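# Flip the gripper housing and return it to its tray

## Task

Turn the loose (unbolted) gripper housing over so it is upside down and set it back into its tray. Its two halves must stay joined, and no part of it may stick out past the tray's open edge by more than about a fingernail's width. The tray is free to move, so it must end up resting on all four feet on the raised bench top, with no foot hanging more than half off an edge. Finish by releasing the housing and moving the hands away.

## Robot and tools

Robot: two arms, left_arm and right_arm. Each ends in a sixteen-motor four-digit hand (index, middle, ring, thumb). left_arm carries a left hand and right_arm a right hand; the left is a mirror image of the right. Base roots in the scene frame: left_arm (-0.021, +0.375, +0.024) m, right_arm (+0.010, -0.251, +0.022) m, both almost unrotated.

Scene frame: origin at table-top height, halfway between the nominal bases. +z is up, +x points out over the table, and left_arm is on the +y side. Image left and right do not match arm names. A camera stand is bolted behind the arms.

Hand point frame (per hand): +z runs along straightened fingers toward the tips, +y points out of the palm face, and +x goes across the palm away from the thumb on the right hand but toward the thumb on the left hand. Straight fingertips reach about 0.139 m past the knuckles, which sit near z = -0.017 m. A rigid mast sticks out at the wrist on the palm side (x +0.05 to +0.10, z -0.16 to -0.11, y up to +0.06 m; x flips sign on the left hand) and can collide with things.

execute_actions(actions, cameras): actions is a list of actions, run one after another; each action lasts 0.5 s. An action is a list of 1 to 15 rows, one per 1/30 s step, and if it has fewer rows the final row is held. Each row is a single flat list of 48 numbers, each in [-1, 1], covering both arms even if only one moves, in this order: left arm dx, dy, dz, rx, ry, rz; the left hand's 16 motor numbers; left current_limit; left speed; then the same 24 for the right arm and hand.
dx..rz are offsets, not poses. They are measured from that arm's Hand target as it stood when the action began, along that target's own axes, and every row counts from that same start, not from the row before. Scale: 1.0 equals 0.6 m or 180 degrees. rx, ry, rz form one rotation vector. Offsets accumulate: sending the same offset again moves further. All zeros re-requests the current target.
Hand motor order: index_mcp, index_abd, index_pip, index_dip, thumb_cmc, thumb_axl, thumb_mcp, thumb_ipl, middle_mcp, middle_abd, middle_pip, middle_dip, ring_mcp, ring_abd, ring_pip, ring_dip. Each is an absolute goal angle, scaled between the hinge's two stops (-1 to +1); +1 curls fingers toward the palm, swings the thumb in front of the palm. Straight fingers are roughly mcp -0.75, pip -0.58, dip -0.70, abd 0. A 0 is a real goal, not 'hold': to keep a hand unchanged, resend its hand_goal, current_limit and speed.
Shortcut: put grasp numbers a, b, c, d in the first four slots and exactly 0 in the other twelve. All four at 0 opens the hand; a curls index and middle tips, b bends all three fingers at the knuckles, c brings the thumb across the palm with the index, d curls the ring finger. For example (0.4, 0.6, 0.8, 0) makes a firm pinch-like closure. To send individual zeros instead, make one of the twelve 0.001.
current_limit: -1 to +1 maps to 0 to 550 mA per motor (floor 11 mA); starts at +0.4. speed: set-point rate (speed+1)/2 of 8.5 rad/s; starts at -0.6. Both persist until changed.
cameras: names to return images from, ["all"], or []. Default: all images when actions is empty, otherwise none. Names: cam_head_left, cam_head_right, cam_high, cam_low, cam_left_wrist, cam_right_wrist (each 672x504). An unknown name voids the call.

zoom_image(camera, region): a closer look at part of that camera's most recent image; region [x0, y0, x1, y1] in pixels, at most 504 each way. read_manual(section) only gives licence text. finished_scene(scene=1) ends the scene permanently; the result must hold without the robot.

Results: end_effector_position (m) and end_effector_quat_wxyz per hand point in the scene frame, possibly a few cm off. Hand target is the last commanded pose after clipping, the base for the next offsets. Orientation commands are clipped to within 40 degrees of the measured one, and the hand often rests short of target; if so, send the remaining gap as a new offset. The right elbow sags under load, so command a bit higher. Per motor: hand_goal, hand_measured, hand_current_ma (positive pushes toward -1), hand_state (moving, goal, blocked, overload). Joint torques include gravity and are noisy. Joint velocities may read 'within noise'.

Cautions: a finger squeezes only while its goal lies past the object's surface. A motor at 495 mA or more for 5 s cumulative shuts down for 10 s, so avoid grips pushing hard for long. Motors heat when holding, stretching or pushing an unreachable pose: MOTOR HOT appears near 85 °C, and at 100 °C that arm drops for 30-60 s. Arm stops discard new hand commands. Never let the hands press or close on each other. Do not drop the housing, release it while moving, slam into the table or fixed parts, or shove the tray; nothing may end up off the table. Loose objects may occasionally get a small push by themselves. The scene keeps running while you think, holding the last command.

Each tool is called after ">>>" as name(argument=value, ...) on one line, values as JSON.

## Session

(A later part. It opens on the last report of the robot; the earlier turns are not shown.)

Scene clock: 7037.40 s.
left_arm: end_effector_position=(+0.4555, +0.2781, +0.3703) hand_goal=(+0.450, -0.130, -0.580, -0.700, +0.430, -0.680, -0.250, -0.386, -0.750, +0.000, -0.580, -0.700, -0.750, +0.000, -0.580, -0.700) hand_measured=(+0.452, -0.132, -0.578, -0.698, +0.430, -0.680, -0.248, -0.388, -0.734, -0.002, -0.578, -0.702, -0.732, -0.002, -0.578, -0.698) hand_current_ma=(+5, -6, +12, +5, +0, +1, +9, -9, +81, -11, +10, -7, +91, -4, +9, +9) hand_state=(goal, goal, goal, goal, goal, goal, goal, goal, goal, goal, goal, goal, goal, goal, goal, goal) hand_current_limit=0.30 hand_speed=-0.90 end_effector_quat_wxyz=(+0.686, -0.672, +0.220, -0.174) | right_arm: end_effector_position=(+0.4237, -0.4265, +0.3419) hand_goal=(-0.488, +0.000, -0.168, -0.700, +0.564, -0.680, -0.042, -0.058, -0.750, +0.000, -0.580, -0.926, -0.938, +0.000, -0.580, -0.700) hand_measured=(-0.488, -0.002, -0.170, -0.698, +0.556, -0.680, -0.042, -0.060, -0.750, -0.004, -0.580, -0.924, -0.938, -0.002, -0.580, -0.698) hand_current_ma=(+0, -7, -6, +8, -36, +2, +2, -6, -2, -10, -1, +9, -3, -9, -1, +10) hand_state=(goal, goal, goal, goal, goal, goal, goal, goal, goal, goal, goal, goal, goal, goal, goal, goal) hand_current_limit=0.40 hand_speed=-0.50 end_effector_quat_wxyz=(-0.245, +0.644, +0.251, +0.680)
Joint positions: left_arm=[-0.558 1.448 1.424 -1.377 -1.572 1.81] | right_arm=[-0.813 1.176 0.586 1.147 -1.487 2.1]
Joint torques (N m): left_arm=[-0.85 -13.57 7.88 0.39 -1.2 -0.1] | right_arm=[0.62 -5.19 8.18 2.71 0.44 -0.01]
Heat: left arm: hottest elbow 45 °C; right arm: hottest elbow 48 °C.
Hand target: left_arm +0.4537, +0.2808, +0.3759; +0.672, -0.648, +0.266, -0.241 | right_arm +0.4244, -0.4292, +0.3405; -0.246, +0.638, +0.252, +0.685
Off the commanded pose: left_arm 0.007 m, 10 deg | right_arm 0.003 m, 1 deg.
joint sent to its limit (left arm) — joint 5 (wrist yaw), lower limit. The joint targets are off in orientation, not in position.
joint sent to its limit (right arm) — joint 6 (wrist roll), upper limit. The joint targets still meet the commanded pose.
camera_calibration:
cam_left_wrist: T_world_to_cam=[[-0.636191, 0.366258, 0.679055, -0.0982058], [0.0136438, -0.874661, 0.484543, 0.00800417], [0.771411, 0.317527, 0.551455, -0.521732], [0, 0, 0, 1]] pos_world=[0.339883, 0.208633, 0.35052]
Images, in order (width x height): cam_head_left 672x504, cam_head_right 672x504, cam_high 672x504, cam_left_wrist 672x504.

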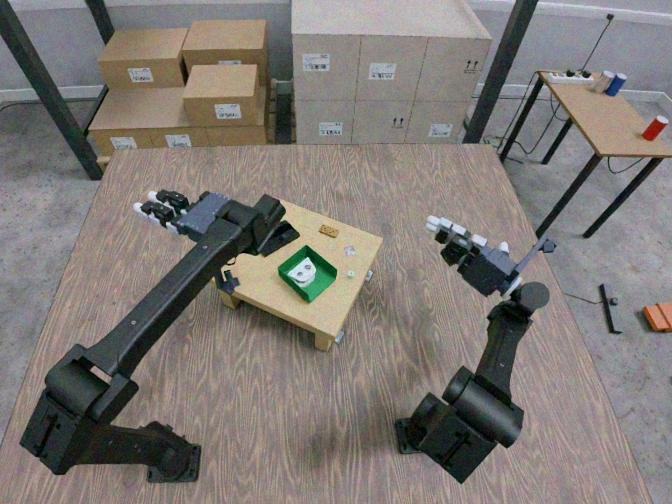

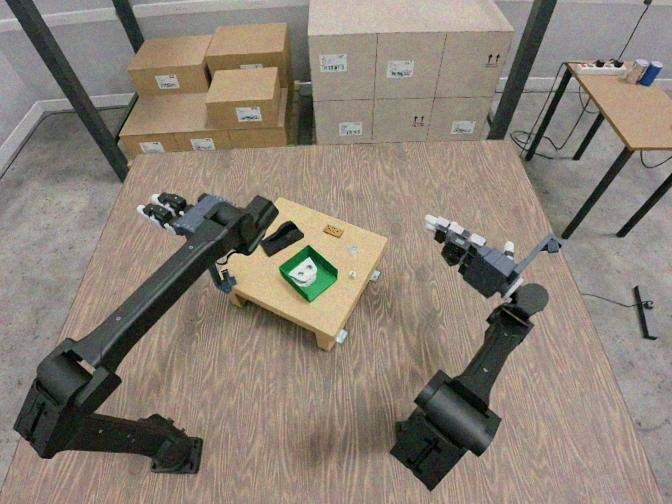

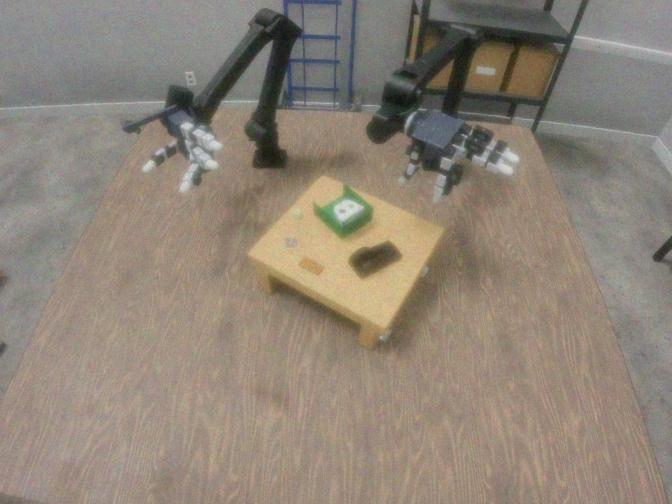

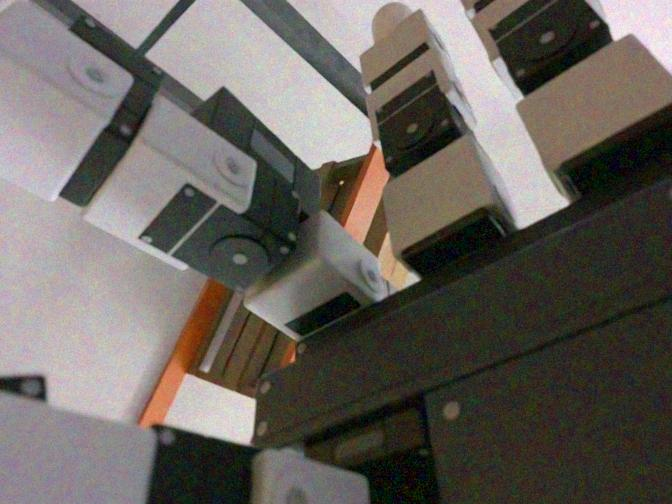

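>>> zoom_image(camera="cam_head_right", region=[284, 254, 320, 290])

>>> zoom_image(camera="cam_head_left", region=[284, 254, 320, 290])

>>> zoom_image(camera="cam_high", region=[325, 190, 370, 235])

Scaled by 14.000 from the camera's 672x504 image, which has a finer 960x720 frame.

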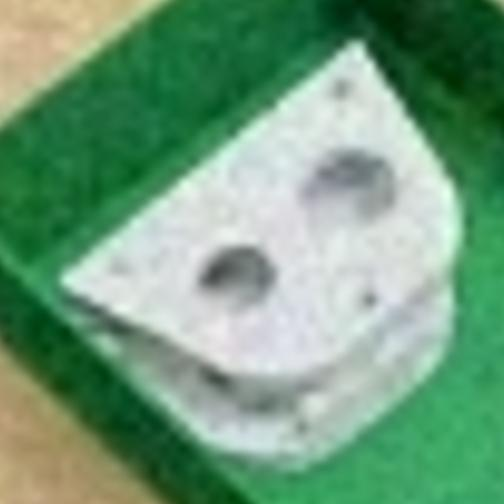

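Scaled by 14.000 from the camera's 672x504 image, which has a finer 960x720 frame.

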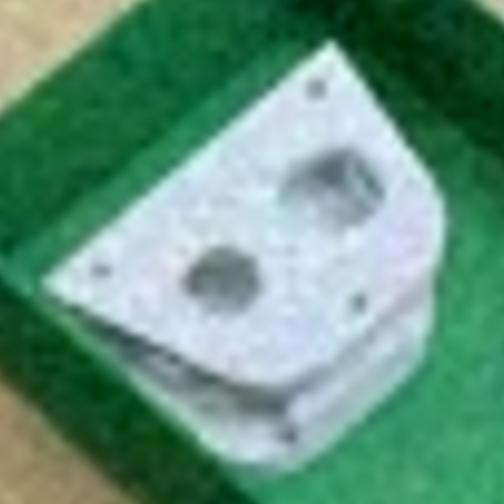

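Scaled by 11.200 from the camera's 672x504 image, which has a finer 960x720 frame.

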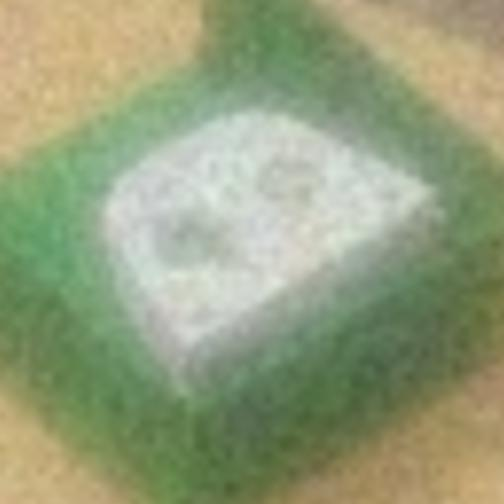

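>>> execute_actions(actions=[], cameras=["cam_right_wrist"])

>>> zoom_image(camera="cam_right_wrist", region=[0, 0, 336, 252])

Scene clock: 7081.17 s.
left_arm: end_effector_position=(+0.4555, +0.2781, +0.3703) hand_goal=(+0.450, -0.130, -0.580, -0.700, +0.430, -0.680, -0.250, -0.386, -0.750, +0.000, -0.580, -0.700, -0.750, +0.000, -0.580, -0.700) hand_measured=(+0.452, -0.132, -0.578, -0.698, +0.430, -0.680, -0.248, -0.388, -0.734, -0.002, -0.578, -0.702, -0.732, -0.002, -0.578, -0.698) hand_current_ma=(+5, -6, +12, +5, +0, +1, +9, -9, +81, -11, +10, -7, +91, -4, +9, +9) hand_state=(goal, goal, goal, goal, goal, goal, goal, goal, goal, goal, goal, goal, goal, goal, goal, goal) hand_current_limit=0.30 hand_speed=-0.90 end_effector_quat_wxyz=(+0.686, -0.672, +0.220, -0.174) | right_arm: end_effector_position=(+0.4237, -0.4265, +0.3419) hand_goal=(-0.488, +0.000, -0.168, -0.700, +0.564, -0.680, -0.042, -0.058, -0.750, +0.000, -0.580, -0.926, -0.938, +0.000, -0.580, -0.700) hand_measured=(-0.488, -0.002, -0.170, -0.698, +0.556, -0.680, -0.042, -0.060, -0.750, -0.004, -0.580, -0.924, -0.938, -0.002, -0.580, -0.698) hand_current_ma=(+0, -7, -6, +8, -36, +2, +2, -6, -2, -10, -1, +9, -3, -9, -1, +10) hand_state=(goal, goal, goal, goal, goal, goal, goal, goal, goal, goal, goal, goal, goal, goal, goal, goal) hand_current_limit=0.40 hand_speed=-0.50 end_effector_quat_wxyz=(-0.245, +0.644, +0.251, +0.680)
Joint positions: left_arm=[-0.558 1.448 1.424 -1.377 -1.572 1.81] | right_arm=[-0.813 1.176 0.586 1.147 -1.487 2.1]
Joint velocities: within noise
Joint torques (N m): left_arm=[-0.91 -13.57 7.94 0.35 -1.19 -0.11] | right_arm=[0.09 -5.6 8.39 2.69 0.45 0.02]
Heat: left arm: hottest elbow 41 °C; right arm: hottest elbow 48 °C.
Hand target: left_arm +0.4537, +0.2808, +0.3759; +0.672, -0.648, +0.266, -0.241 | right_arm +0.4244, -0.4292, +0.3405; -0.246, +0.638, +0.252, +0.685
Off the commanded pose: left_arm 0.007 m, 10 deg | right_arm 0.003 m, 1 deg.
camera_calibration:
cam_right_wrist: T_world_to_cam=[[0.450487, -0.472704, -0.757372, -0.0994148], [-0.873032, -0.0557918, -0.48446, 0.468037], [0.186751, 0.879453, -0.43782, 0.568752], [0, 0, 0, 1]] pos_world=[0.347182, -0.521072, 0.400462]
Images, in order (width x height): cam_right_wrist 672x504.

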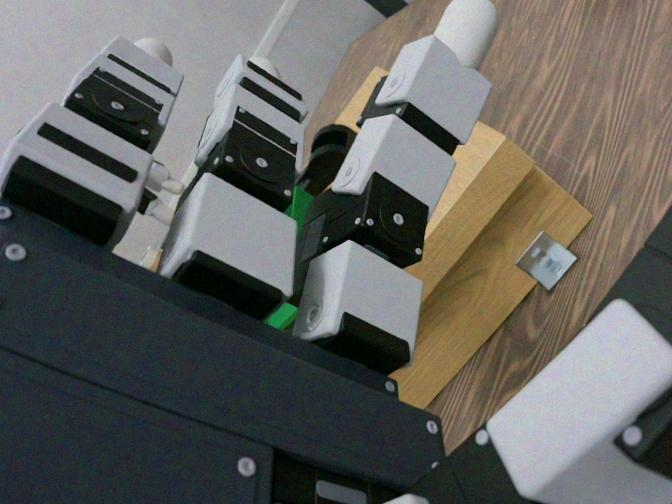

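Scaled by 1.500 from the camera's 672x504 image, which has a finer 960x720 frame.

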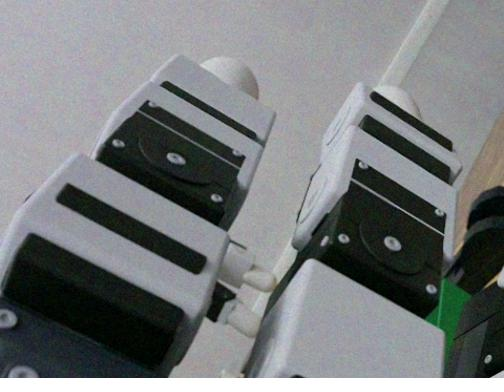

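>>> execute_actions(actions=[[[0.047,0,-0.037,0,0.0167,0,0.5,-0.13,-0.58,-0.7,0.43,-0.68,-0.35,-0.386,-0.75,0.001,-0.58,-0.7,-0.75,0.001,-0.58,-0.7,0.3,-0.9,0,0,0,0,0,0,0,0,0.75,0,0,0,0,0,0,0,0,0,0,0,0,0,0.4,-0.5]],[[0.047,0,-0.0398,0,0.0167,0,0.5,-0.13,-0.58,-0.7,0.43,-0.68,-0.35,-0.386,-0.75,0.001,-0.58,-0.7,-0.75,0.001,-0.58,-0.7,0.3,-0.9,0,0,0,0,0,0,0,0,0.75,0,0,0,0,0,0,0,0,0,0,0,0,0,0.4,-0.5]],[[0.047,0,-0.043,0,0.0167,0,0.5,-0.13,-0.58,-0.7,0.43,-0.68,-0.35,-0.386,-0.75,0.001,-0.58,-0.7,-0.75,0.001,-0.58,-0.7,0.3,-0.9,0,0,0,0,0,0,0,0,0.75,0,0,0,0,0,0,0,0,0,0,0,0,0,0.4,-0.5]],[[0.047,0,-0.0457,0,0.0167,0,0.5,-0.13,-0.58,-0.7,0.43,-0.68,-0.35,-0.386,-0.75,0.001,-0.58,-0.7,-0.75,0.001,-0.58,-0.7,0.3,-0.9,0,0,0,0,0,0,0,0,0.75,0,0,0,0,0,0,0,0,0,0,0,0,0,0.4,-0.5]],[[0.047,0,-0.0483,0,0.0167,0,0.5,-0.13,-0.58,-0.7,0.43,-0.68,-0.35,-0.386,-0.75,0.001,-0.58,-0.7,-0.75,0.001,-0.58,-0.7,0.3,-0.9,0,0,0,0,0,0,0,0,0.75,0,0,0,0,0,0,0,0,0,0,0,0,0,0.4,-0.5]],[[0.05,0,0.0,0,0.01,0,0.5,-0.13,-0.58,-0.7,0.43,-0.68,-0.35,-0.386,-0.75,0.001,-0.58,-0.7,-0.75,0.001,-0.58,-0.7,0.3,-0.9,0,0,0,0,0,0,0,0,0.75,0,0,0,0,0,0,0,0,0,0,0,0,0,0.4,-0.5]]], cameras=["cam_high","cam_low"])

>>> zoom_image(camera="cam_high", region=[310, 165, 380, 240])

>>> zoom_image(camera="cam_low", region=[300, 130, 400, 240])

Scene clock: 7174.17 s.
left_arm: end_effector_position=(+0.4604, +0.0766, +0.3569) hand_goal=(+0.500, -0.130, -0.580, -0.700, +0.430, -0.680, -0.350, -0.386, -0.750, +0.000, -0.580, -0.700, -0.750, +0.000, -0.580, -0.700) hand_measured=(+0.500, -0.132, -0.578, -0.698, +0.430, -0.680, -0.348, -0.388, -0.734, -0.002, -0.578, -0.702, -0.732, -0.002, -0.578, -0.698) hand_current_ma=(+0, -6, +11, +5, +0, +1, +16, -7, +81, -11, +10, -7, +91, -4, +9, +9) hand_state=(goal, goal, goal, goal, goal, goal, goal, goal, goal, goal, goal, goal, goal, goal, goal, goal) hand_current_limit=0.30 hand_speed=-0.90 end_effector_quat_wxyz=(+0.652, -0.631, +0.318, -0.275) | right_arm: end_effector_position=(+0.4237, -0.4265, +0.3419) hand_goal=(-0.488, +0.000, -0.168, -0.700, +0.564, -0.680, -0.042, -0.058, -0.750, +0.000, -0.580, -0.926, -0.938, +0.000, -0.580, -0.700) hand_measured=(-0.488, -0.002, -0.170, -0.698, +0.556, -0.680, -0.042, -0.060, -0.750, -0.004, -0.580, -0.924, -0.938, -0.002, -0.580, -0.698) hand_current_ma=(+0, -7, -6, +8, -36, +2, +2, -6, -2, -10, -1, +9, -3, -9, -1, +10) hand_state=(goal, goal, goal, goal, goal, goal, goal, goal, goal, goal, goal, goal, goal, goal, goal, goal) hand_current_limit=0.40 hand_speed=-0.50 end_effector_quat_wxyz=(-0.245, +0.644, +0.251, +0.680)
Joint positions: left_arm=[-0.859 1.671 1.649 -1.377 -1.572 1.81] | right_arm=[-0.813 1.176 0.586 1.147 -1.487 2.1]
Joint torques (N m): left_arm=[-0.97 -14.27 12 0.53 -1 0.12] | right_arm=[0.73 -5.19 8.36 2.8 0.47 0]
Heat: left arm: hottest elbow 40 °C; right arm: hottest elbow 48 °C.
Hand target: left_arm +0.4684, +0.0665, +0.3662; +0.626, -0.606, +0.361, -0.333 | right_arm +0.4244, -0.4292, +0.3405; -0.246, +0.638, +0.252, +0.685
Off the commanded pose: left_arm 0.016 m, 9 deg | right_arm 0.003 m, 1 deg.
joint sent to its limit (right arm) — joint 6 (wrist roll), upper limit. The joint targets still meet the commanded pose.
Images, in order (width x height): cam_high 672x504, cam_low 672x504.

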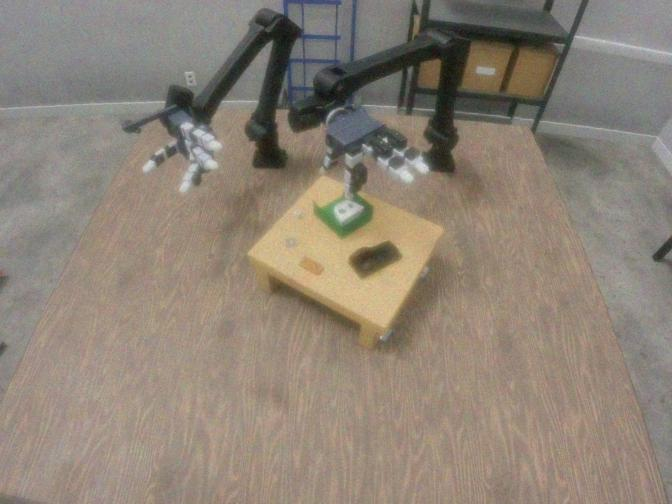

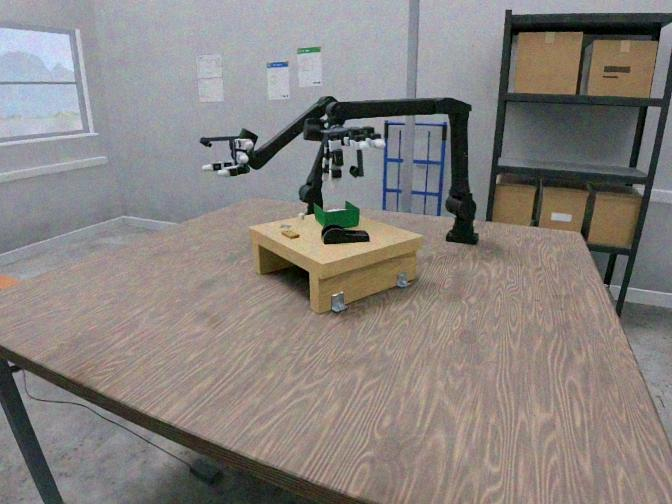

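Scaled by 6.720 from the camera's 672x504 image, which has a finer 960x720 frame.

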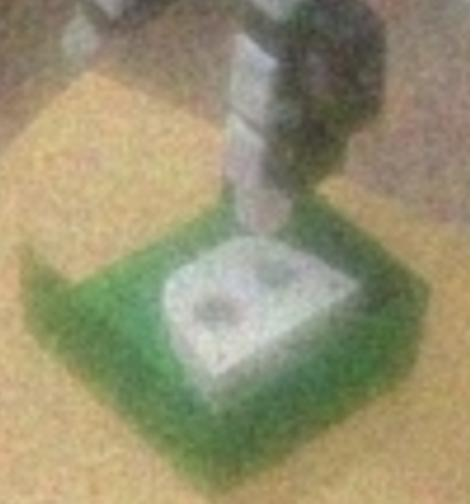

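Scaled by 4.582 from the camera's 672x504 image, which has a finer 960x720 frame.

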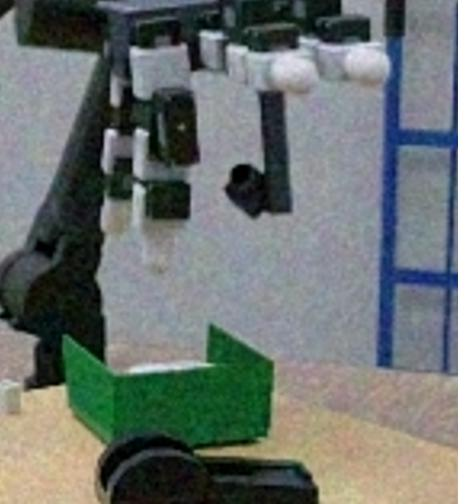

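>>> execute_actions(actions=[[[0.004,0.02,-0.025,0,0,0,0.5,-0.13,-0.58,-0.7,0.43,-0.68,-0.35,-0.386,-0.75,0.001,-0.58,-0.7,-0.75,0.001,-0.58,-0.7,0.3,-0.9,0,0,0,0,0,0,0,0,0.75,0,0,0,0,0,0,0,0,0,0,0,0,0,0.4,-0.5]],[[0.004,0.03,-0.025,0,0,0,0.5,-0.13,-0.58,-0.7,0.43,-0.68,-0.35,-0.386,-0.75,0.001,-0.58,-0.7,-0.75,0.001,-0.58,-0.7,0.3,-0.9,0,0,0,0,0,0,0,0,0.75,0,0,0,0,0,0,0,0,0,0,0,0,0,0.4,-0.5]],[[0,0.025,0,0,0,0,0.5,-0.13,-0.58,-0.7,0.43,-0.68,-0.35,-0.386,-0.75,0.001,-0.58,-0.7,-0.75,0.001,-0.58,-0.7,0.3,-0.9,0,0,0,0,0,0,0,0,0.75,0,0,0,0,0,0,0,0,0,0,0,0,0,0.4,-0.5]]], cameras=["cam_high","cam_low"])

>>> zoom_image(camera="cam_high", region=[310, 165, 380, 240])

>>> zoom_image(camera="cam_low", region=[310, 155, 370, 230])

Scene clock: 7187.87 s.
left_arm: end_effector_position=(+0.4405, +0.0567, +0.3303) hand_goal=(+0.500, -0.130, -0.580, -0.700, +0.430, -0.680, -0.350, -0.386, -0.750, +0.000, -0.580, -0.700, -0.750, +0.000, -0.580, -0.700) hand_measured=(+0.500, -0.132, -0.578, -0.698, +0.430, -0.680, -0.348, -0.388, -0.734, -0.002, -0.578, -0.702, -0.732, -0.002, -0.578, -0.698) hand_current_ma=(+0, -6, +11, +5, +0, +1, +16, -7, +81, -11, +10, -7, +91, -4, +9, +9) hand_state=(goal, goal, goal, goal, goal, goal, goal, goal, goal, goal, goal, goal, goal, goal, goal, goal) hand_current_limit=0.30 hand_speed=-0.90 end_effector_quat_wxyz=(+0.644, -0.624, +0.332, -0.294) | right_arm: end_effector_position=(+0.4237, -0.4265, +0.3419) hand_goal=(-0.488, +0.000, -0.168, -0.700, +0.564, -0.680, -0.042, -0.058, -0.750, +0.000, -0.580, -0.926, -0.938, +0.000, -0.580, -0.700) hand_measured=(-0.488, -0.002, -0.170, -0.698, +0.556, -0.680, -0.042, -0.060, -0.750, -0.004, -0.580, -0.924, -0.938, -0.002, -0.580, -0.698) hand_current_ma=(+0, -7, -6, +8, -36, +2, +2, -6, -2, -10, -1, +9, -3, -9, -1, +10) hand_state=(goal, goal, goal, goal, goal, goal, goal, goal, goal, goal, goal, goal, goal, goal, goal, goal) hand_current_limit=0.40 hand_speed=-0.50 end_effector_quat_wxyz=(-0.245, +0.644, +0.251, +0.680)
Joint positions: left_arm=[-0.911 1.671 1.581 -1.377 -1.572 1.736] | right_arm=[-0.813 1.176 0.586 1.147 -1.487 2.1]
Joint torques (N m): left_arm=[-1.2 -14.68 8.12 0.96 -1.2 -0.12] | right_arm=[0.85 -4.72 8.18 2.7 0.48 0.02]
Heat: left arm: hottest elbow 41 °C; right arm: hottest elbow 48 °C.
Hand target: left_arm +0.4442, +0.0488, +0.3209; +0.626, -0.606, +0.361, -0.333 | right_arm +0.4244, -0.4292, +0.3405; -0.246, +0.638, +0.252, +0.685
Off the commanded pose: left_arm 0.013 m, 6 deg | right_arm 0.003 m, 1 deg.
joint sent to its limit (left arm) — joint 5 (wrist yaw), lower limit. The joint targets are off in orientation, not in position.
joint sent to its limit (right arm) — joint 6 (wrist roll), upper limit. The joint targets still meet the commanded pose.
Images, in order (width x height): cam_high 672x504, cam_low 672x504.

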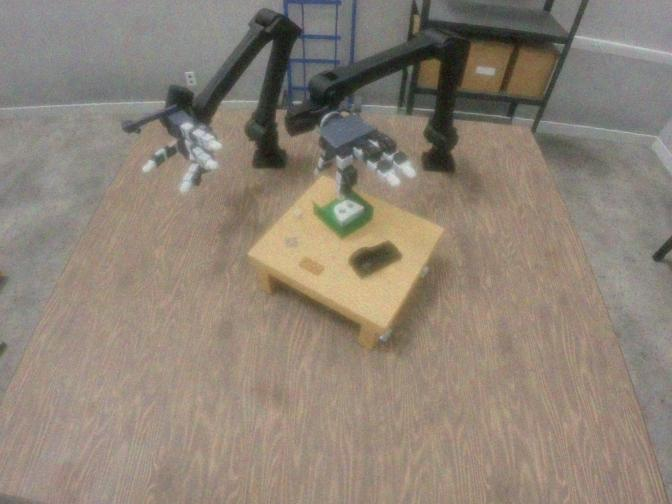

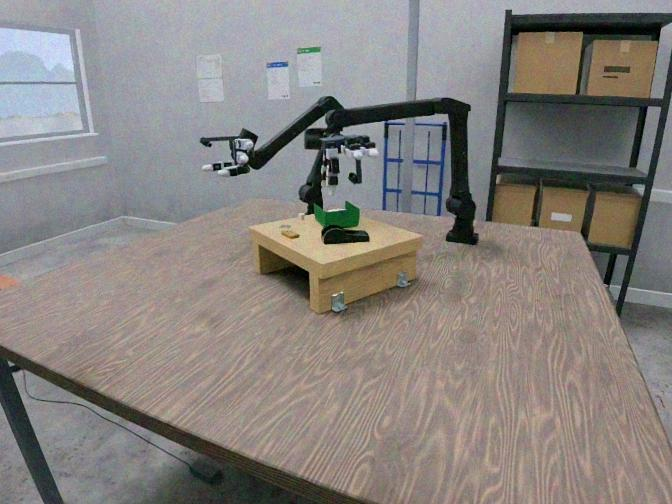

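Scaled by 6.720 from the camera's 672x504 image, which has a finer 960x720 frame.

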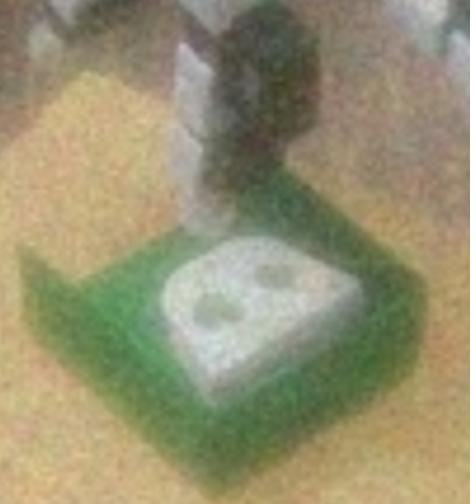

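Scaled by 6.720 from the camera's 672x504 image, which has a finer 960x720 frame.

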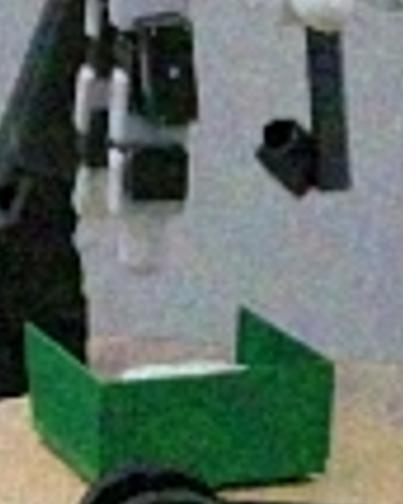

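>>> execute_actions(actions=[[[-0.018,0.02,-0.004,0,0,0,0.5,-0.13,-0.58,-0.7,0.43,-0.68,-0.35,-0.386,-0.75,0.001,-0.58,-0.7,-0.75,0.001,-0.58,-0.7,0.3,-0.9,0,0,0,0,0,0,0,0,0.75,0,0,0,0,0,0,0,0,0,0,0,0,0,0.4,-0.5]],[[0,0.015,0,0,0,0,0.5,-0.13,-0.58,-0.7,0.43,-0.68,-0.35,-0.386,-0.75,0.001,-0.58,-0.7,-0.75,0.001,-0.58,-0.7,0.3,-0.9,0,0,0,0,0,0,0,0,0.75,0,0,0,0,0,0,0,0,0,0,0,0,0,0.4,-0.5]]], cameras=["cam_high","cam_low"])

>>> zoom_image(camera="cam_high", region=[310, 165, 380, 240])

>>> zoom_image(camera="cam_low", region=[310, 155, 370, 230])

Scene clock: 7223.83 s.
left_arm: end_effector_position=(+0.4346, +0.0628, +0.3040) hand_goal=(+0.500, -0.130, -0.580, -0.700, +0.430, -0.680, -0.350, -0.386, -0.750, +0.000, -0.580, -0.700, -0.750, +0.000, -0.580, -0.700) hand_measured=(+0.500, -0.132, -0.578, -0.698, +0.430, -0.680, -0.348, -0.388, -0.734, -0.002, -0.578, -0.702, -0.732, -0.002, -0.578, -0.698) hand_current_ma=(+0, -6, +11, +5, +0, +1, +16, -7, +81, -11, +10, -7, +91, -4, +9, +9) hand_state=(goal, goal, goal, goal, goal, goal, goal, goal, goal, goal, goal, goal, goal, goal, goal, goal) hand_current_limit=0.30 hand_speed=-0.90 end_effector_quat_wxyz=(+0.644, -0.622, +0.335, -0.292) | right_arm: end_effector_position=(+0.4237, -0.4265, +0.3419) hand_goal=(-0.488, +0.000, -0.168, -0.700, +0.564, -0.680, -0.042, -0.058, -0.750, +0.000, -0.580, -0.926, -0.938, +0.000, -0.580, -0.700) hand_measured=(-0.488, -0.002, -0.170, -0.698, +0.556, -0.680, -0.042, -0.060, -0.750, -0.004, -0.580, -0.924, -0.938, -0.002, -0.580, -0.698) hand_current_ma=(+0, -7, -6, +8, -36, +2, +2, -6, -2, -10, -1, +9, -3, -9, -1, +10) hand_state=(goal, goal, goal, goal, goal, goal, goal, goal, goal, goal, goal, goal, goal, goal, goal, goal) hand_current_limit=0.40 hand_speed=-0.50 end_effector_quat_wxyz=(-0.245, +0.644, +0.251, +0.680)
Joint positions: left_arm=[-0.913 1.671 1.513 -1.377 -1.572 1.675] | right_arm=[-0.813 1.176 0.586 1.147 -1.487 2.1]
Joint torques (N m): left_arm=[-1.26 -15.21 7.79 0.91 -1.2 -0.14] | right_arm=[1.08 -5.66 8.23 2.73 0.46 0.02]
Heat: left arm: hottest elbow 40 °C; right arm: hottest elbow 48 °C.
Hand target: left_arm +0.4362, +0.0578, +0.3004; +0.626, -0.606, +0.361, -0.333 | right_arm +0.4244, -0.4292, +0.3405; -0.246, +0.638, +0.252, +0.685
Off the commanded pose: left_arm 0.006 m, 6 deg | right_arm 0.003 m, 1 deg.
joint sent to its limit (left arm) — joint 5 (wrist yaw), lower limit. The joint targets are off in orientation, not in position.
joint sent to its limit (right arm) — joint 6 (wrist roll), upper limit. The joint targets still meet the commanded pose.
Images, in order (width x height): cam_high 672x504, cam_low 672x504.

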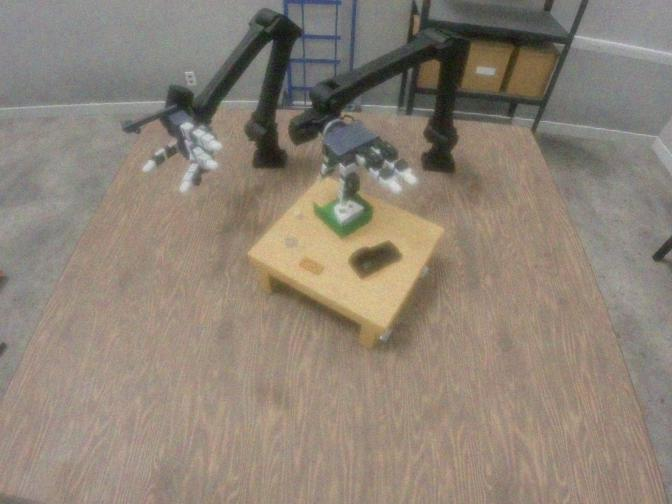

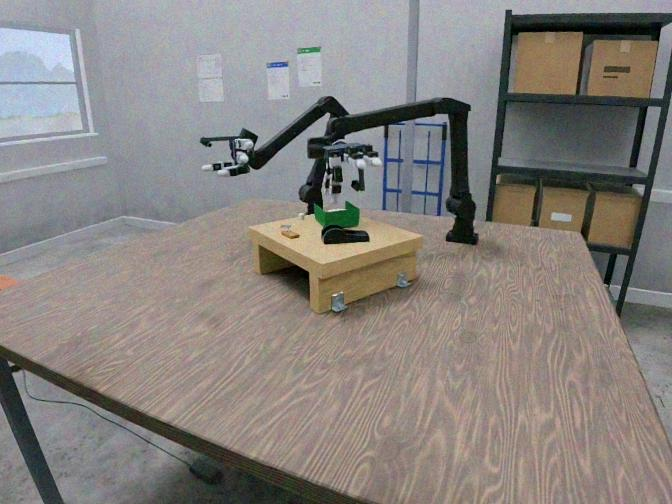

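Scaled by 6.720 from the camera's 672x504 image, which has a finer 960x720 frame.

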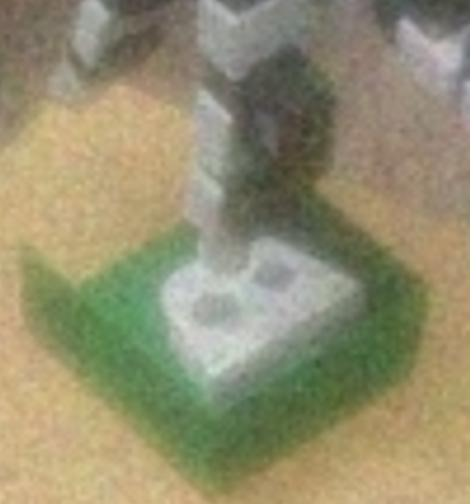

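Scaled by 6.720 from the camera's 672x504 image, which has a finer 960x720 frame.

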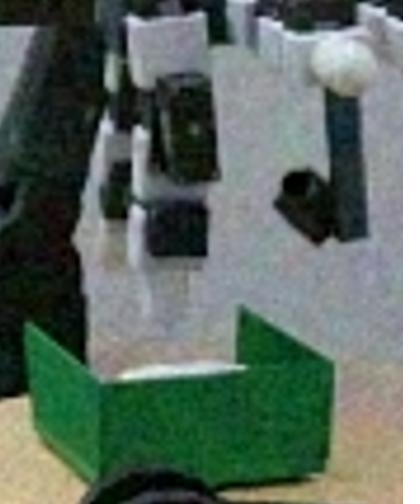

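>>> execute_actions(actions=[[[0.004,0.02,0,0,0,0,0.5,-0.13,-0.58,-0.7,0.43,-0.68,-0.35,-0.386,-0.75,0.001,-0.58,-0.7,-0.75,0.001,-0.58,-0.7,0.3,-0.9,0,0,0,0,0,0,0,0,0.75,0,0,0,0,0,0,0,0,0,0,0,0,0,0.4,-0.5]],[[0.002,0.012,0,0,0,0,0.5,-0.13,-0.58,-0.7,0.43,-0.68,-0.35,-0.386,-0.75,0.001,-0.58,-0.7,-0.75,0.001,-0.58,-0.7,0.3,-0.9,0,0,0,0,0,0,0,0,0.75,0,0,0,0,0,0,0,0,0,0,0,0,0,0.4,-0.5]]], cameras=["cam_high","cam_low"])

>>> zoom_image(camera="cam_high", region=[310, 165, 380, 240])

>>> zoom_image(camera="cam_low", region=[310, 155, 370, 230])

Scene clock: 7235.60 s.
left_arm: end_effector_position=(+0.4344, +0.0627, +0.2932) hand_goal=(+0.500, -0.130, -0.580, -0.700, +0.430, -0.680, -0.350, -0.386, -0.750, +0.000, -0.580, -0.700, -0.750, +0.000, -0.580, -0.700) hand_measured=(+0.500, -0.132, -0.578, -0.698, +0.430, -0.680, -0.348, -0.388, -0.734, -0.002, -0.578, -0.702, -0.732, -0.002, -0.578, -0.698) hand_current_ma=(+0, -6, +11, +5, +0, +1, +16, -7, +81, -11, +10, -7, +91, -4, +9, +9) hand_state=(goal, goal, goal, goal, goal, goal, goal, goal, goal, goal, goal, goal, goal, goal, goal, goal) hand_current_limit=0.30 hand_speed=-0.90 end_effector_quat_wxyz=(+0.642, -0.625, +0.330, -0.297) | right_arm: end_effector_position=(+0.4237, -0.4265, +0.3419) hand_goal=(-0.488, +0.000, -0.168, -0.700, +0.564, -0.680, -0.042, -0.058, -0.750, +0.000, -0.580, -0.926, -0.938, +0.000, -0.580, -0.700) hand_measured=(-0.488, -0.002, -0.170, -0.698, +0.556, -0.680, -0.042, -0.060, -0.750, -0.004, -0.580, -0.924, -0.938, -0.002, -0.580, -0.698) hand_current_ma=(+0, -7, -6, +8, -36, +2, +2, -6, -2, -10, -1, +9, -3, -9, -1, +10) hand_state=(goal, goal, goal, goal, goal, goal, goal, goal, goal, goal, goal, goal, goal, goal, goal, goal) hand_current_limit=0.40 hand_speed=-0.50 end_effector_quat_wxyz=(-0.245, +0.644, +0.251, +0.680)
Joint positions: left_arm=[-0.913 1.677 1.492 -1.377 -1.572 1.632] | right_arm=[-0.813 1.176 0.586 1.147 -1.487 2.1]
Joint torques (N m): left_arm=[-1.14 -13.63 7.75 0.8 -1.19 -0.1] | right_arm=[0.97 -4.66 8.28 2.66 0.45 0.01]
Heat: left arm: hottest elbow 40 °C; right arm: hottest elbow 48 °C.
Hand target: left_arm +0.4376, +0.0555, +0.2810; +0.626, -0.606, +0.361, -0.333 | right_arm +0.4244, -0.4292, +0.3405; -0.246, +0.638, +0.252, +0.685
Off the commanded pose: left_arm 0.014 m, 6 deg | right_arm 0.003 m, 1 deg.
joint sent to its limit (left arm) — joint 5 (wrist yaw), lower limit. The joint targets are off in orientation, not in position.
joint sent to its limit (right arm) — joint 6 (wrist roll), upper limit. The joint targets still meet the commanded pose.
Images, in order (width x height): cam_high 672x504, cam_low 672x504.

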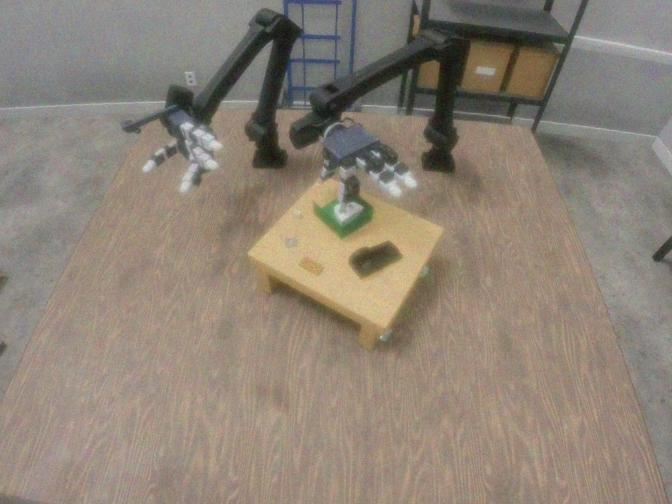

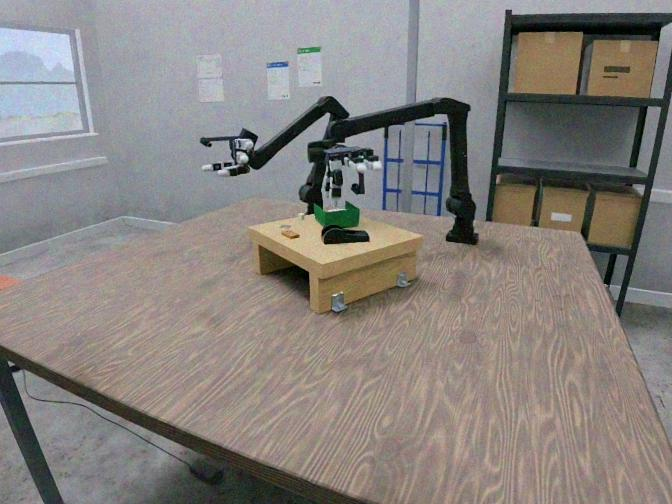

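Scaled by 6.720 from the camera's 672x504 image, which has a finer 960x720 frame.

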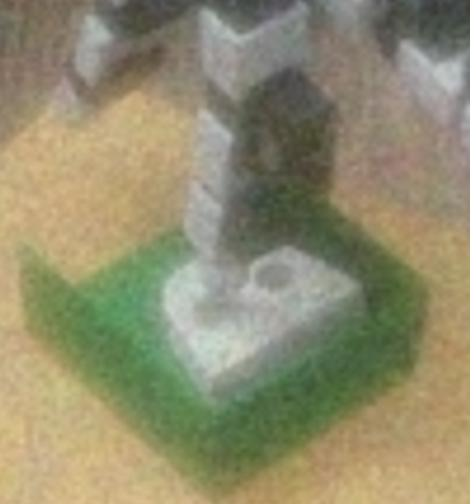

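Scaled by 6.720 from the camera's 672x504 image, which has a finer 960x720 frame.

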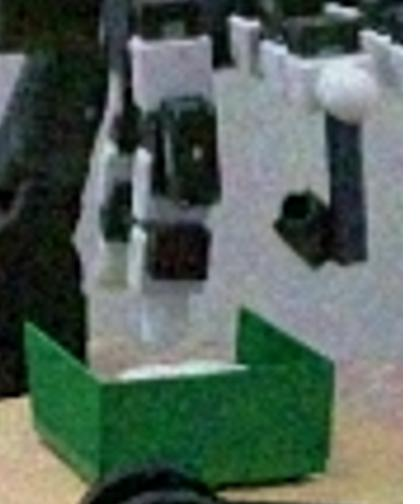

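>>> execute_actions(actions=[[[0.01,0.012,-0.004,0,0,0,0.5,-0.13,-0.58,-0.7,0.43,-0.68,-0.35,-0.386,-0.75,0.001,-0.58,-0.7,-0.75,0.001,-0.58,-0.7,0.3,-0.9,0,0,0,0,0,0,0,0,0.75,0,0,0,0,0,0,0,0,0,0,0,0,0,0.4,-0.5]]], cameras=["cam_high","cam_low"])

>>> zoom_image(camera="cam_high", region=[310, 165, 380, 240])

>>> zoom_image(camera="cam_low", region=[310, 155, 370, 230])

Scene clock: 7245.90 s.
left_arm: end_effector_position=(+0.4350, +0.0572, +0.2834) hand_goal=(+0.500, -0.130, -0.580, -0.700, +0.430, -0.680, -0.350, -0.386, -0.750, +0.000, -0.580, -0.700, -0.750, +0.000, -0.580, -0.700) hand_measured=(+0.500, -0.132, -0.578, -0.698, +0.430, -0.680, -0.348, -0.388, -0.734, -0.002, -0.578, -0.702, -0.732, -0.002, -0.578, -0.698) hand_current_ma=(+0, -6, +11, +5, +0, +1, +16, -7, +81, -11, +10, -7, +91, -4, +9, +9) hand_state=(goal, goal, goal, goal, goal, goal, goal, goal, goal, goal, goal, goal, goal, goal, goal, goal) hand_current_limit=0.30 hand_speed=-0.90 end_effector_quat_wxyz=(+0.642, -0.623, +0.334, -0.297) | right_arm: end_effector_position=(+0.4237, -0.4265, +0.3419) hand_goal=(-0.488, +0.000, -0.168, -0.700, +0.564, -0.680, -0.042, -0.058, -0.750, +0.000, -0.580, -0.926, -0.938, +0.000, -0.580, -0.700) hand_measured=(-0.488, -0.002, -0.170, -0.698, +0.556, -0.680, -0.042, -0.060, -0.750, -0.004, -0.580, -0.924, -0.938, -0.002, -0.580, -0.698) hand_current_ma=(+0, -7, -6, +8, -36, +2, +2, -6, -2, -10, -1, +9, -3, -9, -1, +10) hand_state=(goal, goal, goal, goal, goal, goal, goal, goal, goal, goal, goal, goal, goal, goal, goal, goal) hand_current_limit=0.40 hand_speed=-0.50 end_effector_quat_wxyz=(-0.245, +0.644, +0.251, +0.680)
Joint positions: left_arm=[-0.919 1.697 1.492 -1.377 -1.572 1.618] | right_arm=[-0.813 1.176 0.586 1.147 -1.487 2.1]
Joint torques (N m): left_arm=[-1.2 -14.15 7.99 0.75 -1.21 -0.1] | right_arm=[1.26 -4.54 8.29 2.61 0.45 0.02]
Heat: left arm: hottest elbow 40 °C; right arm: hottest elbow 48 °C.
Hand target: left_arm +0.4386, +0.0495, +0.2736; +0.626, -0.606, +0.361, -0.333 | right_arm +0.4244, -0.4292, +0.3405; -0.246, +0.638, +0.252, +0.685
Off the commanded pose: left_arm 0.013 m, 6 deg | right_arm 0.003 m, 1 deg.
joint sent to its limit (left arm) — joint 5 (wrist yaw), lower limit. The joint targets are off in orientation, not in position.
joint sent to its limit (right arm) — joint 6 (wrist roll), upper limit. The joint targets still meet the commanded pose.
Images, in order (width x height): cam_high 672x504, cam_low 672x504.

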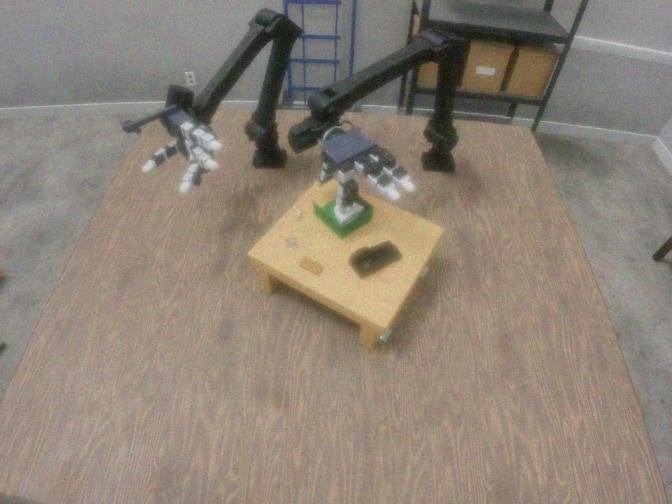

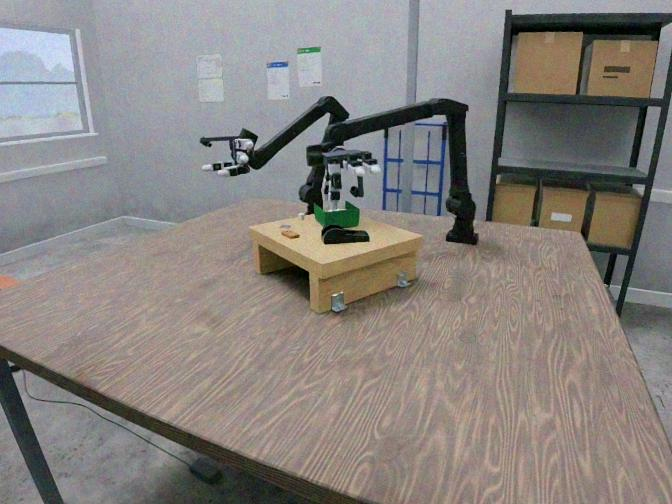

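Scaled by 6.720 from the camera's 672x504 image, which has a finer 960x720 frame.

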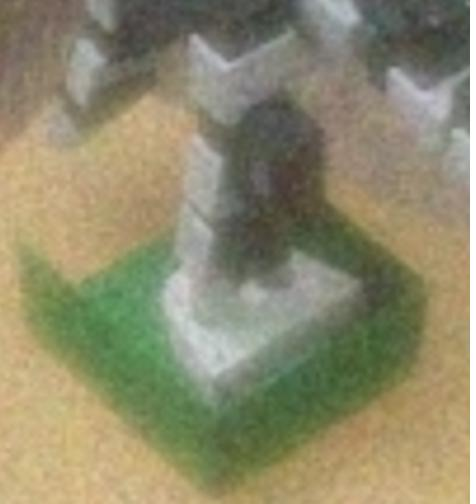

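Scaled by 6.720 from the camera's 672x504 image, which has a finer 960x720 frame.

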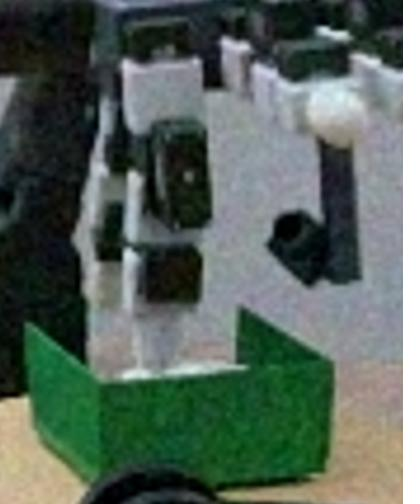

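>>> execute_actions(actions=[[[0,0.012,0,0,0,0,0.5,-0.13,-0.58,-0.7,0.43,-0.68,-0.35,-0.386,-0.75,0.001,-0.58,-0.7,-0.75,0.001,-0.58,-0.7,0.4,-0.9,0,0,0,0,0,0,0,0,0.75,0,0,0,0,0,0,0,0,0,0,0,0,0,0.4,-0.5]]], cameras=["cam_high","cam_low"])

>>> zoom_image(camera="cam_high", region=[310, 165, 380, 240])

>>> zoom_image(camera="cam_low", region=[310, 155, 370, 230])

Scene clock: 7253.40 s.
left_arm: end_effector_position=(+0.4355, +0.0566, +0.2792) hand_goal=(+0.500, -0.130, -0.580, -0.700, +0.430, -0.680, -0.350, -0.386, -0.750, +0.000, -0.580, -0.700, -0.750, +0.000, -0.580, -0.700) hand_measured=(+0.500, -0.132, -0.578, -0.698, +0.430, -0.680, -0.348, -0.388, -0.734, -0.002, -0.578, -0.702, -0.732, -0.002, -0.578, -0.698) hand_current_ma=(+0, -6, +11, +5, +0, +1, +16, -7, +81, -11, +10, -7, +91, -4, +9, +9) hand_state=(goal, goal, goal, goal, goal, goal, goal, goal, goal, goal, goal, goal, goal, goal, goal, goal) hand_current_limit=0.40 hand_speed=-0.90 end_effector_quat_wxyz=(+0.641, -0.624, +0.331, -0.300) | right_arm: end_effector_position=(+0.4237, -0.4265, +0.3419) hand_goal=(-0.488, +0.000, -0.168, -0.700, +0.564, -0.680, -0.042, -0.058, -0.750, +0.000, -0.580, -0.926, -0.938, +0.000, -0.580, -0.700) hand_measured=(-0.488, -0.002, -0.170, -0.698, +0.556, -0.680, -0.042, -0.060, -0.750, -0.004, -0.580, -0.924, -0.938, -0.002, -0.580, -0.698) hand_current_ma=(+0, -7, -6, +8, -36, +2, +2, -6, -2, -10, -1, +9, -3, -9, -1, +10) hand_state=(goal, goal, goal, goal, goal, goal, goal, goal, goal, goal, goal, goal, goal, goal, goal, goal) hand_current_limit=0.40 hand_speed=-0.50 end_effector_quat_wxyz=(-0.245, +0.644, +0.251, +0.680)
Joint positions: left_arm=[-0.919 1.702 1.486 -1.377 -1.572 1.599] | right_arm=[-0.813 1.176 0.586 1.147 -1.487 2.1]
Joint torques (N m): left_arm=[-1.32 -13.8 7.61 0.72 -1.19 -0.13] | right_arm=[1.03 -4.66 8.28 2.5 0.47 -0.01]
Heat: left arm: hottest elbow 40 °C; right arm: hottest elbow 48 °C.
Hand target: left_arm +0.4384, +0.0498, +0.2664; +0.626, -0.606, +0.361, -0.333 | right_arm +0.4244, -0.4292, +0.3405; -0.246, +0.638, +0.252, +0.685
Off the commanded pose: left_arm 0.015 m, 6 deg | right_arm 0.003 m, 1 deg.
joint sent to its limit (left arm) — joint 5 (wrist yaw), lower limit. The joint targets are off in orientation, not in position.
joint sent to its limit (right arm) — joint 6 (wrist roll), upper limit. The joint targets still meet the commanded pose.
Images, in order (width x height): cam_high 672x504, cam_low 672x504.

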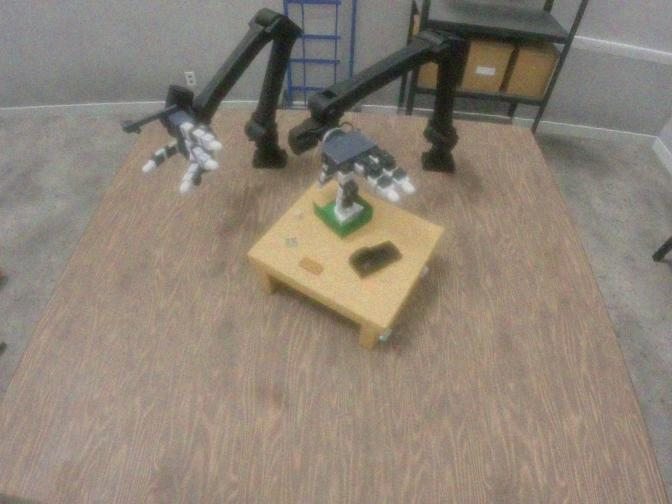

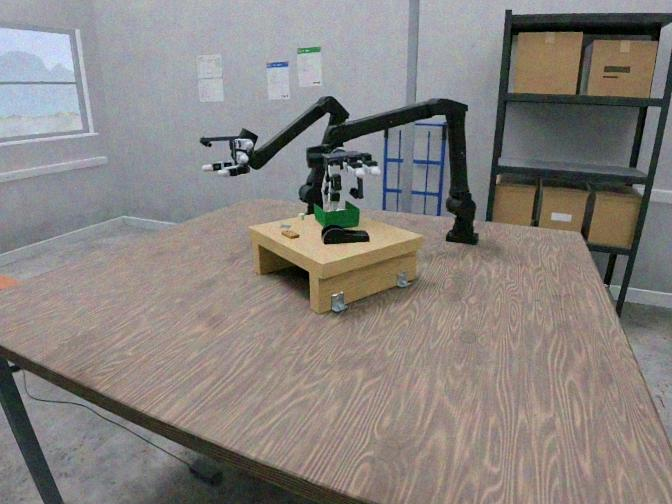

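Scaled by 6.720 from the camera's 672x504 image, which has a finer 960x720 frame.

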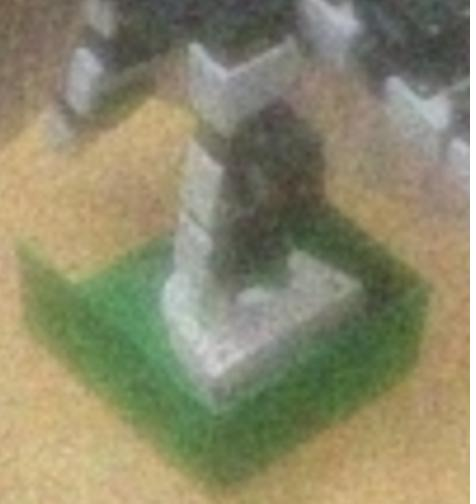

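Scaled by 6.720 from the camera's 672x504 image, which has a finer 960x720 frame.

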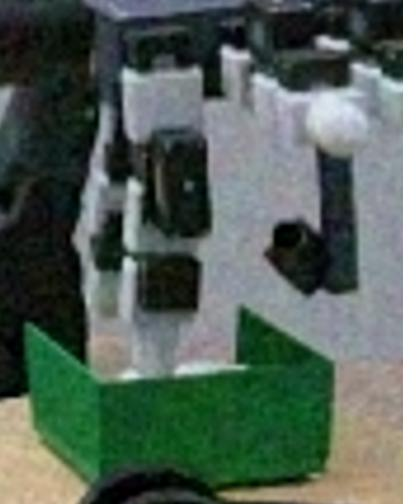

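>>> execute_actions(actions=[[[0,0.008,0,0,0,0,0.5,-0.13,-0.58,-0.7,0.43,-0.68,-0.35,-0.386,-0.75,0.001,-0.58,-0.7,-0.75,0.001,-0.58,-0.7,0.4,-0.9,0,0,0,0,0,0,0,0,0.75,0,0,0,0,0,0,0,0,0,0,0,0,0,0.4,-0.5]],[[0,0.006,0,0,0,0,0.5,-0.13,-0.58,-0.7,0.43,-0.68,-0.35,-0.386,-0.75,0.001,-0.58,-0.7,-0.75,0.001,-0.58,-0.7,0.4,-0.9,0,0,0,0,0,0,0,0,0.75,0,0,0,0,0,0,0,0,0,0,0,0,0,0.4,-0.5]]], cameras=["cam_high"])

>>> zoom_image(camera="cam_high", region=[310, 165, 380, 240])

Scene clock: 7263.50 s.
left_arm: end_effector_position=(+0.4356, +0.0564, +0.2713) hand_goal=(+0.500, -0.130, -0.580, -0.700, +0.430, -0.680, -0.350, -0.386, -0.750, +0.000, -0.580, -0.700, -0.750, +0.000, -0.580, -0.700) hand_measured=(+0.500, -0.132, -0.578, -0.698, +0.430, -0.680, -0.348, -0.388, -0.734, -0.002, -0.578, -0.702, -0.732, -0.002, -0.578, -0.698) hand_current_ma=(+1, -6, +11, +5, +0, +1, +16, -7, +81, -11, +10, -7, +91, -4, +9, +9) hand_state=(goal, goal, goal, goal, goal, goal, goal, goal, goal, goal, goal, goal, goal, goal, goal, goal) hand_current_limit=0.40 hand_speed=-0.90 end_effector_quat_wxyz=(+0.640, -0.625, +0.331, -0.301) | right_arm: end_effector_position=(+0.4237, -0.4265, +0.3419) hand_goal=(-0.488, +0.000, -0.168, -0.700, +0.564, -0.680, -0.042, -0.058, -0.750, +0.000, -0.580, -0.926, -0.938, +0.000, -0.580, -0.700) hand_measured=(-0.488, -0.002, -0.170, -0.698, +0.556, -0.680, -0.042, -0.060, -0.750, -0.004, -0.580, -0.924, -0.938, -0.002, -0.580, -0.698) hand_current_ma=(+0, -7, -6, +8, -36, +2, +2, -6, -2, -10, -1, +9, -3, -9, -1, +10) hand_state=(goal, goal, goal, goal, goal, goal, goal, goal, goal, goal, goal, goal, goal, goal, goal, goal) hand_current_limit=0.40 hand_speed=-0.50 end_effector_quat_wxyz=(-0.245, +0.644, +0.251, +0.680)
Joint positions: left_arm=[-0.919 1.71 1.475 -1.375 -1.572 1.58] | right_arm=[-0.813 1.176 0.586 1.147 -1.487 2.1]
Joint torques (N m): left_arm=[-1.26 -13.92 7.56 0.68 -1.2 -0.13] | right_arm=[1.14 -5.25 8.35 2.63 0.48 0.03]
Heat: left arm: hottest elbow 40 °C; right arm: hottest elbow 48 °C.
Hand target: left_arm +0.4382, +0.0502, +0.2580; +0.626, -0.606, +0.361, -0.333 | right_arm +0.4244, -0.4292, +0.3405; -0.246, +0.638, +0.252, +0.685
Off the commanded pose: left_arm 0.015 m, 6 deg | right_arm 0.003 m, 1 deg.
joint sent to its limit (left arm) — joint 5 (wrist yaw), lower limit. The joint targets are off in orientation, not in position.
joint sent to its limit (right arm) — joint 6 (wrist roll), upper limit. The joint targets still meet the commanded pose.
Images, in order (width x height): cam_high 672x504.

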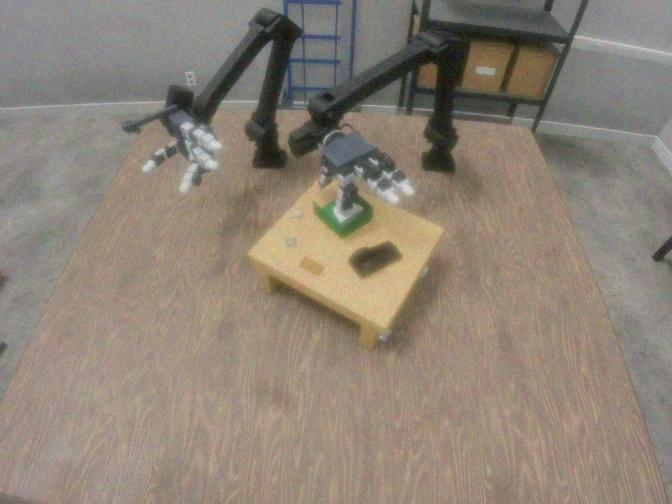

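Scaled by 6.720 from the camera's 672x504 image, which has a finer 960x720 frame.

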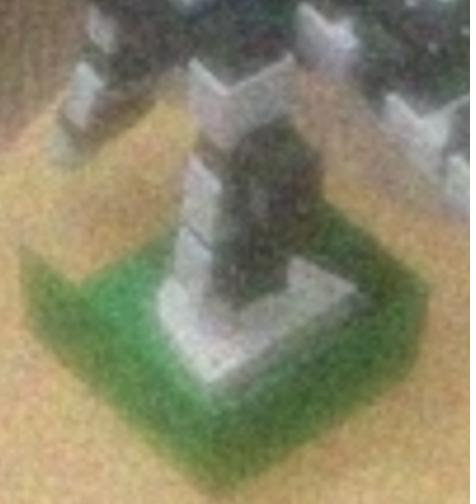

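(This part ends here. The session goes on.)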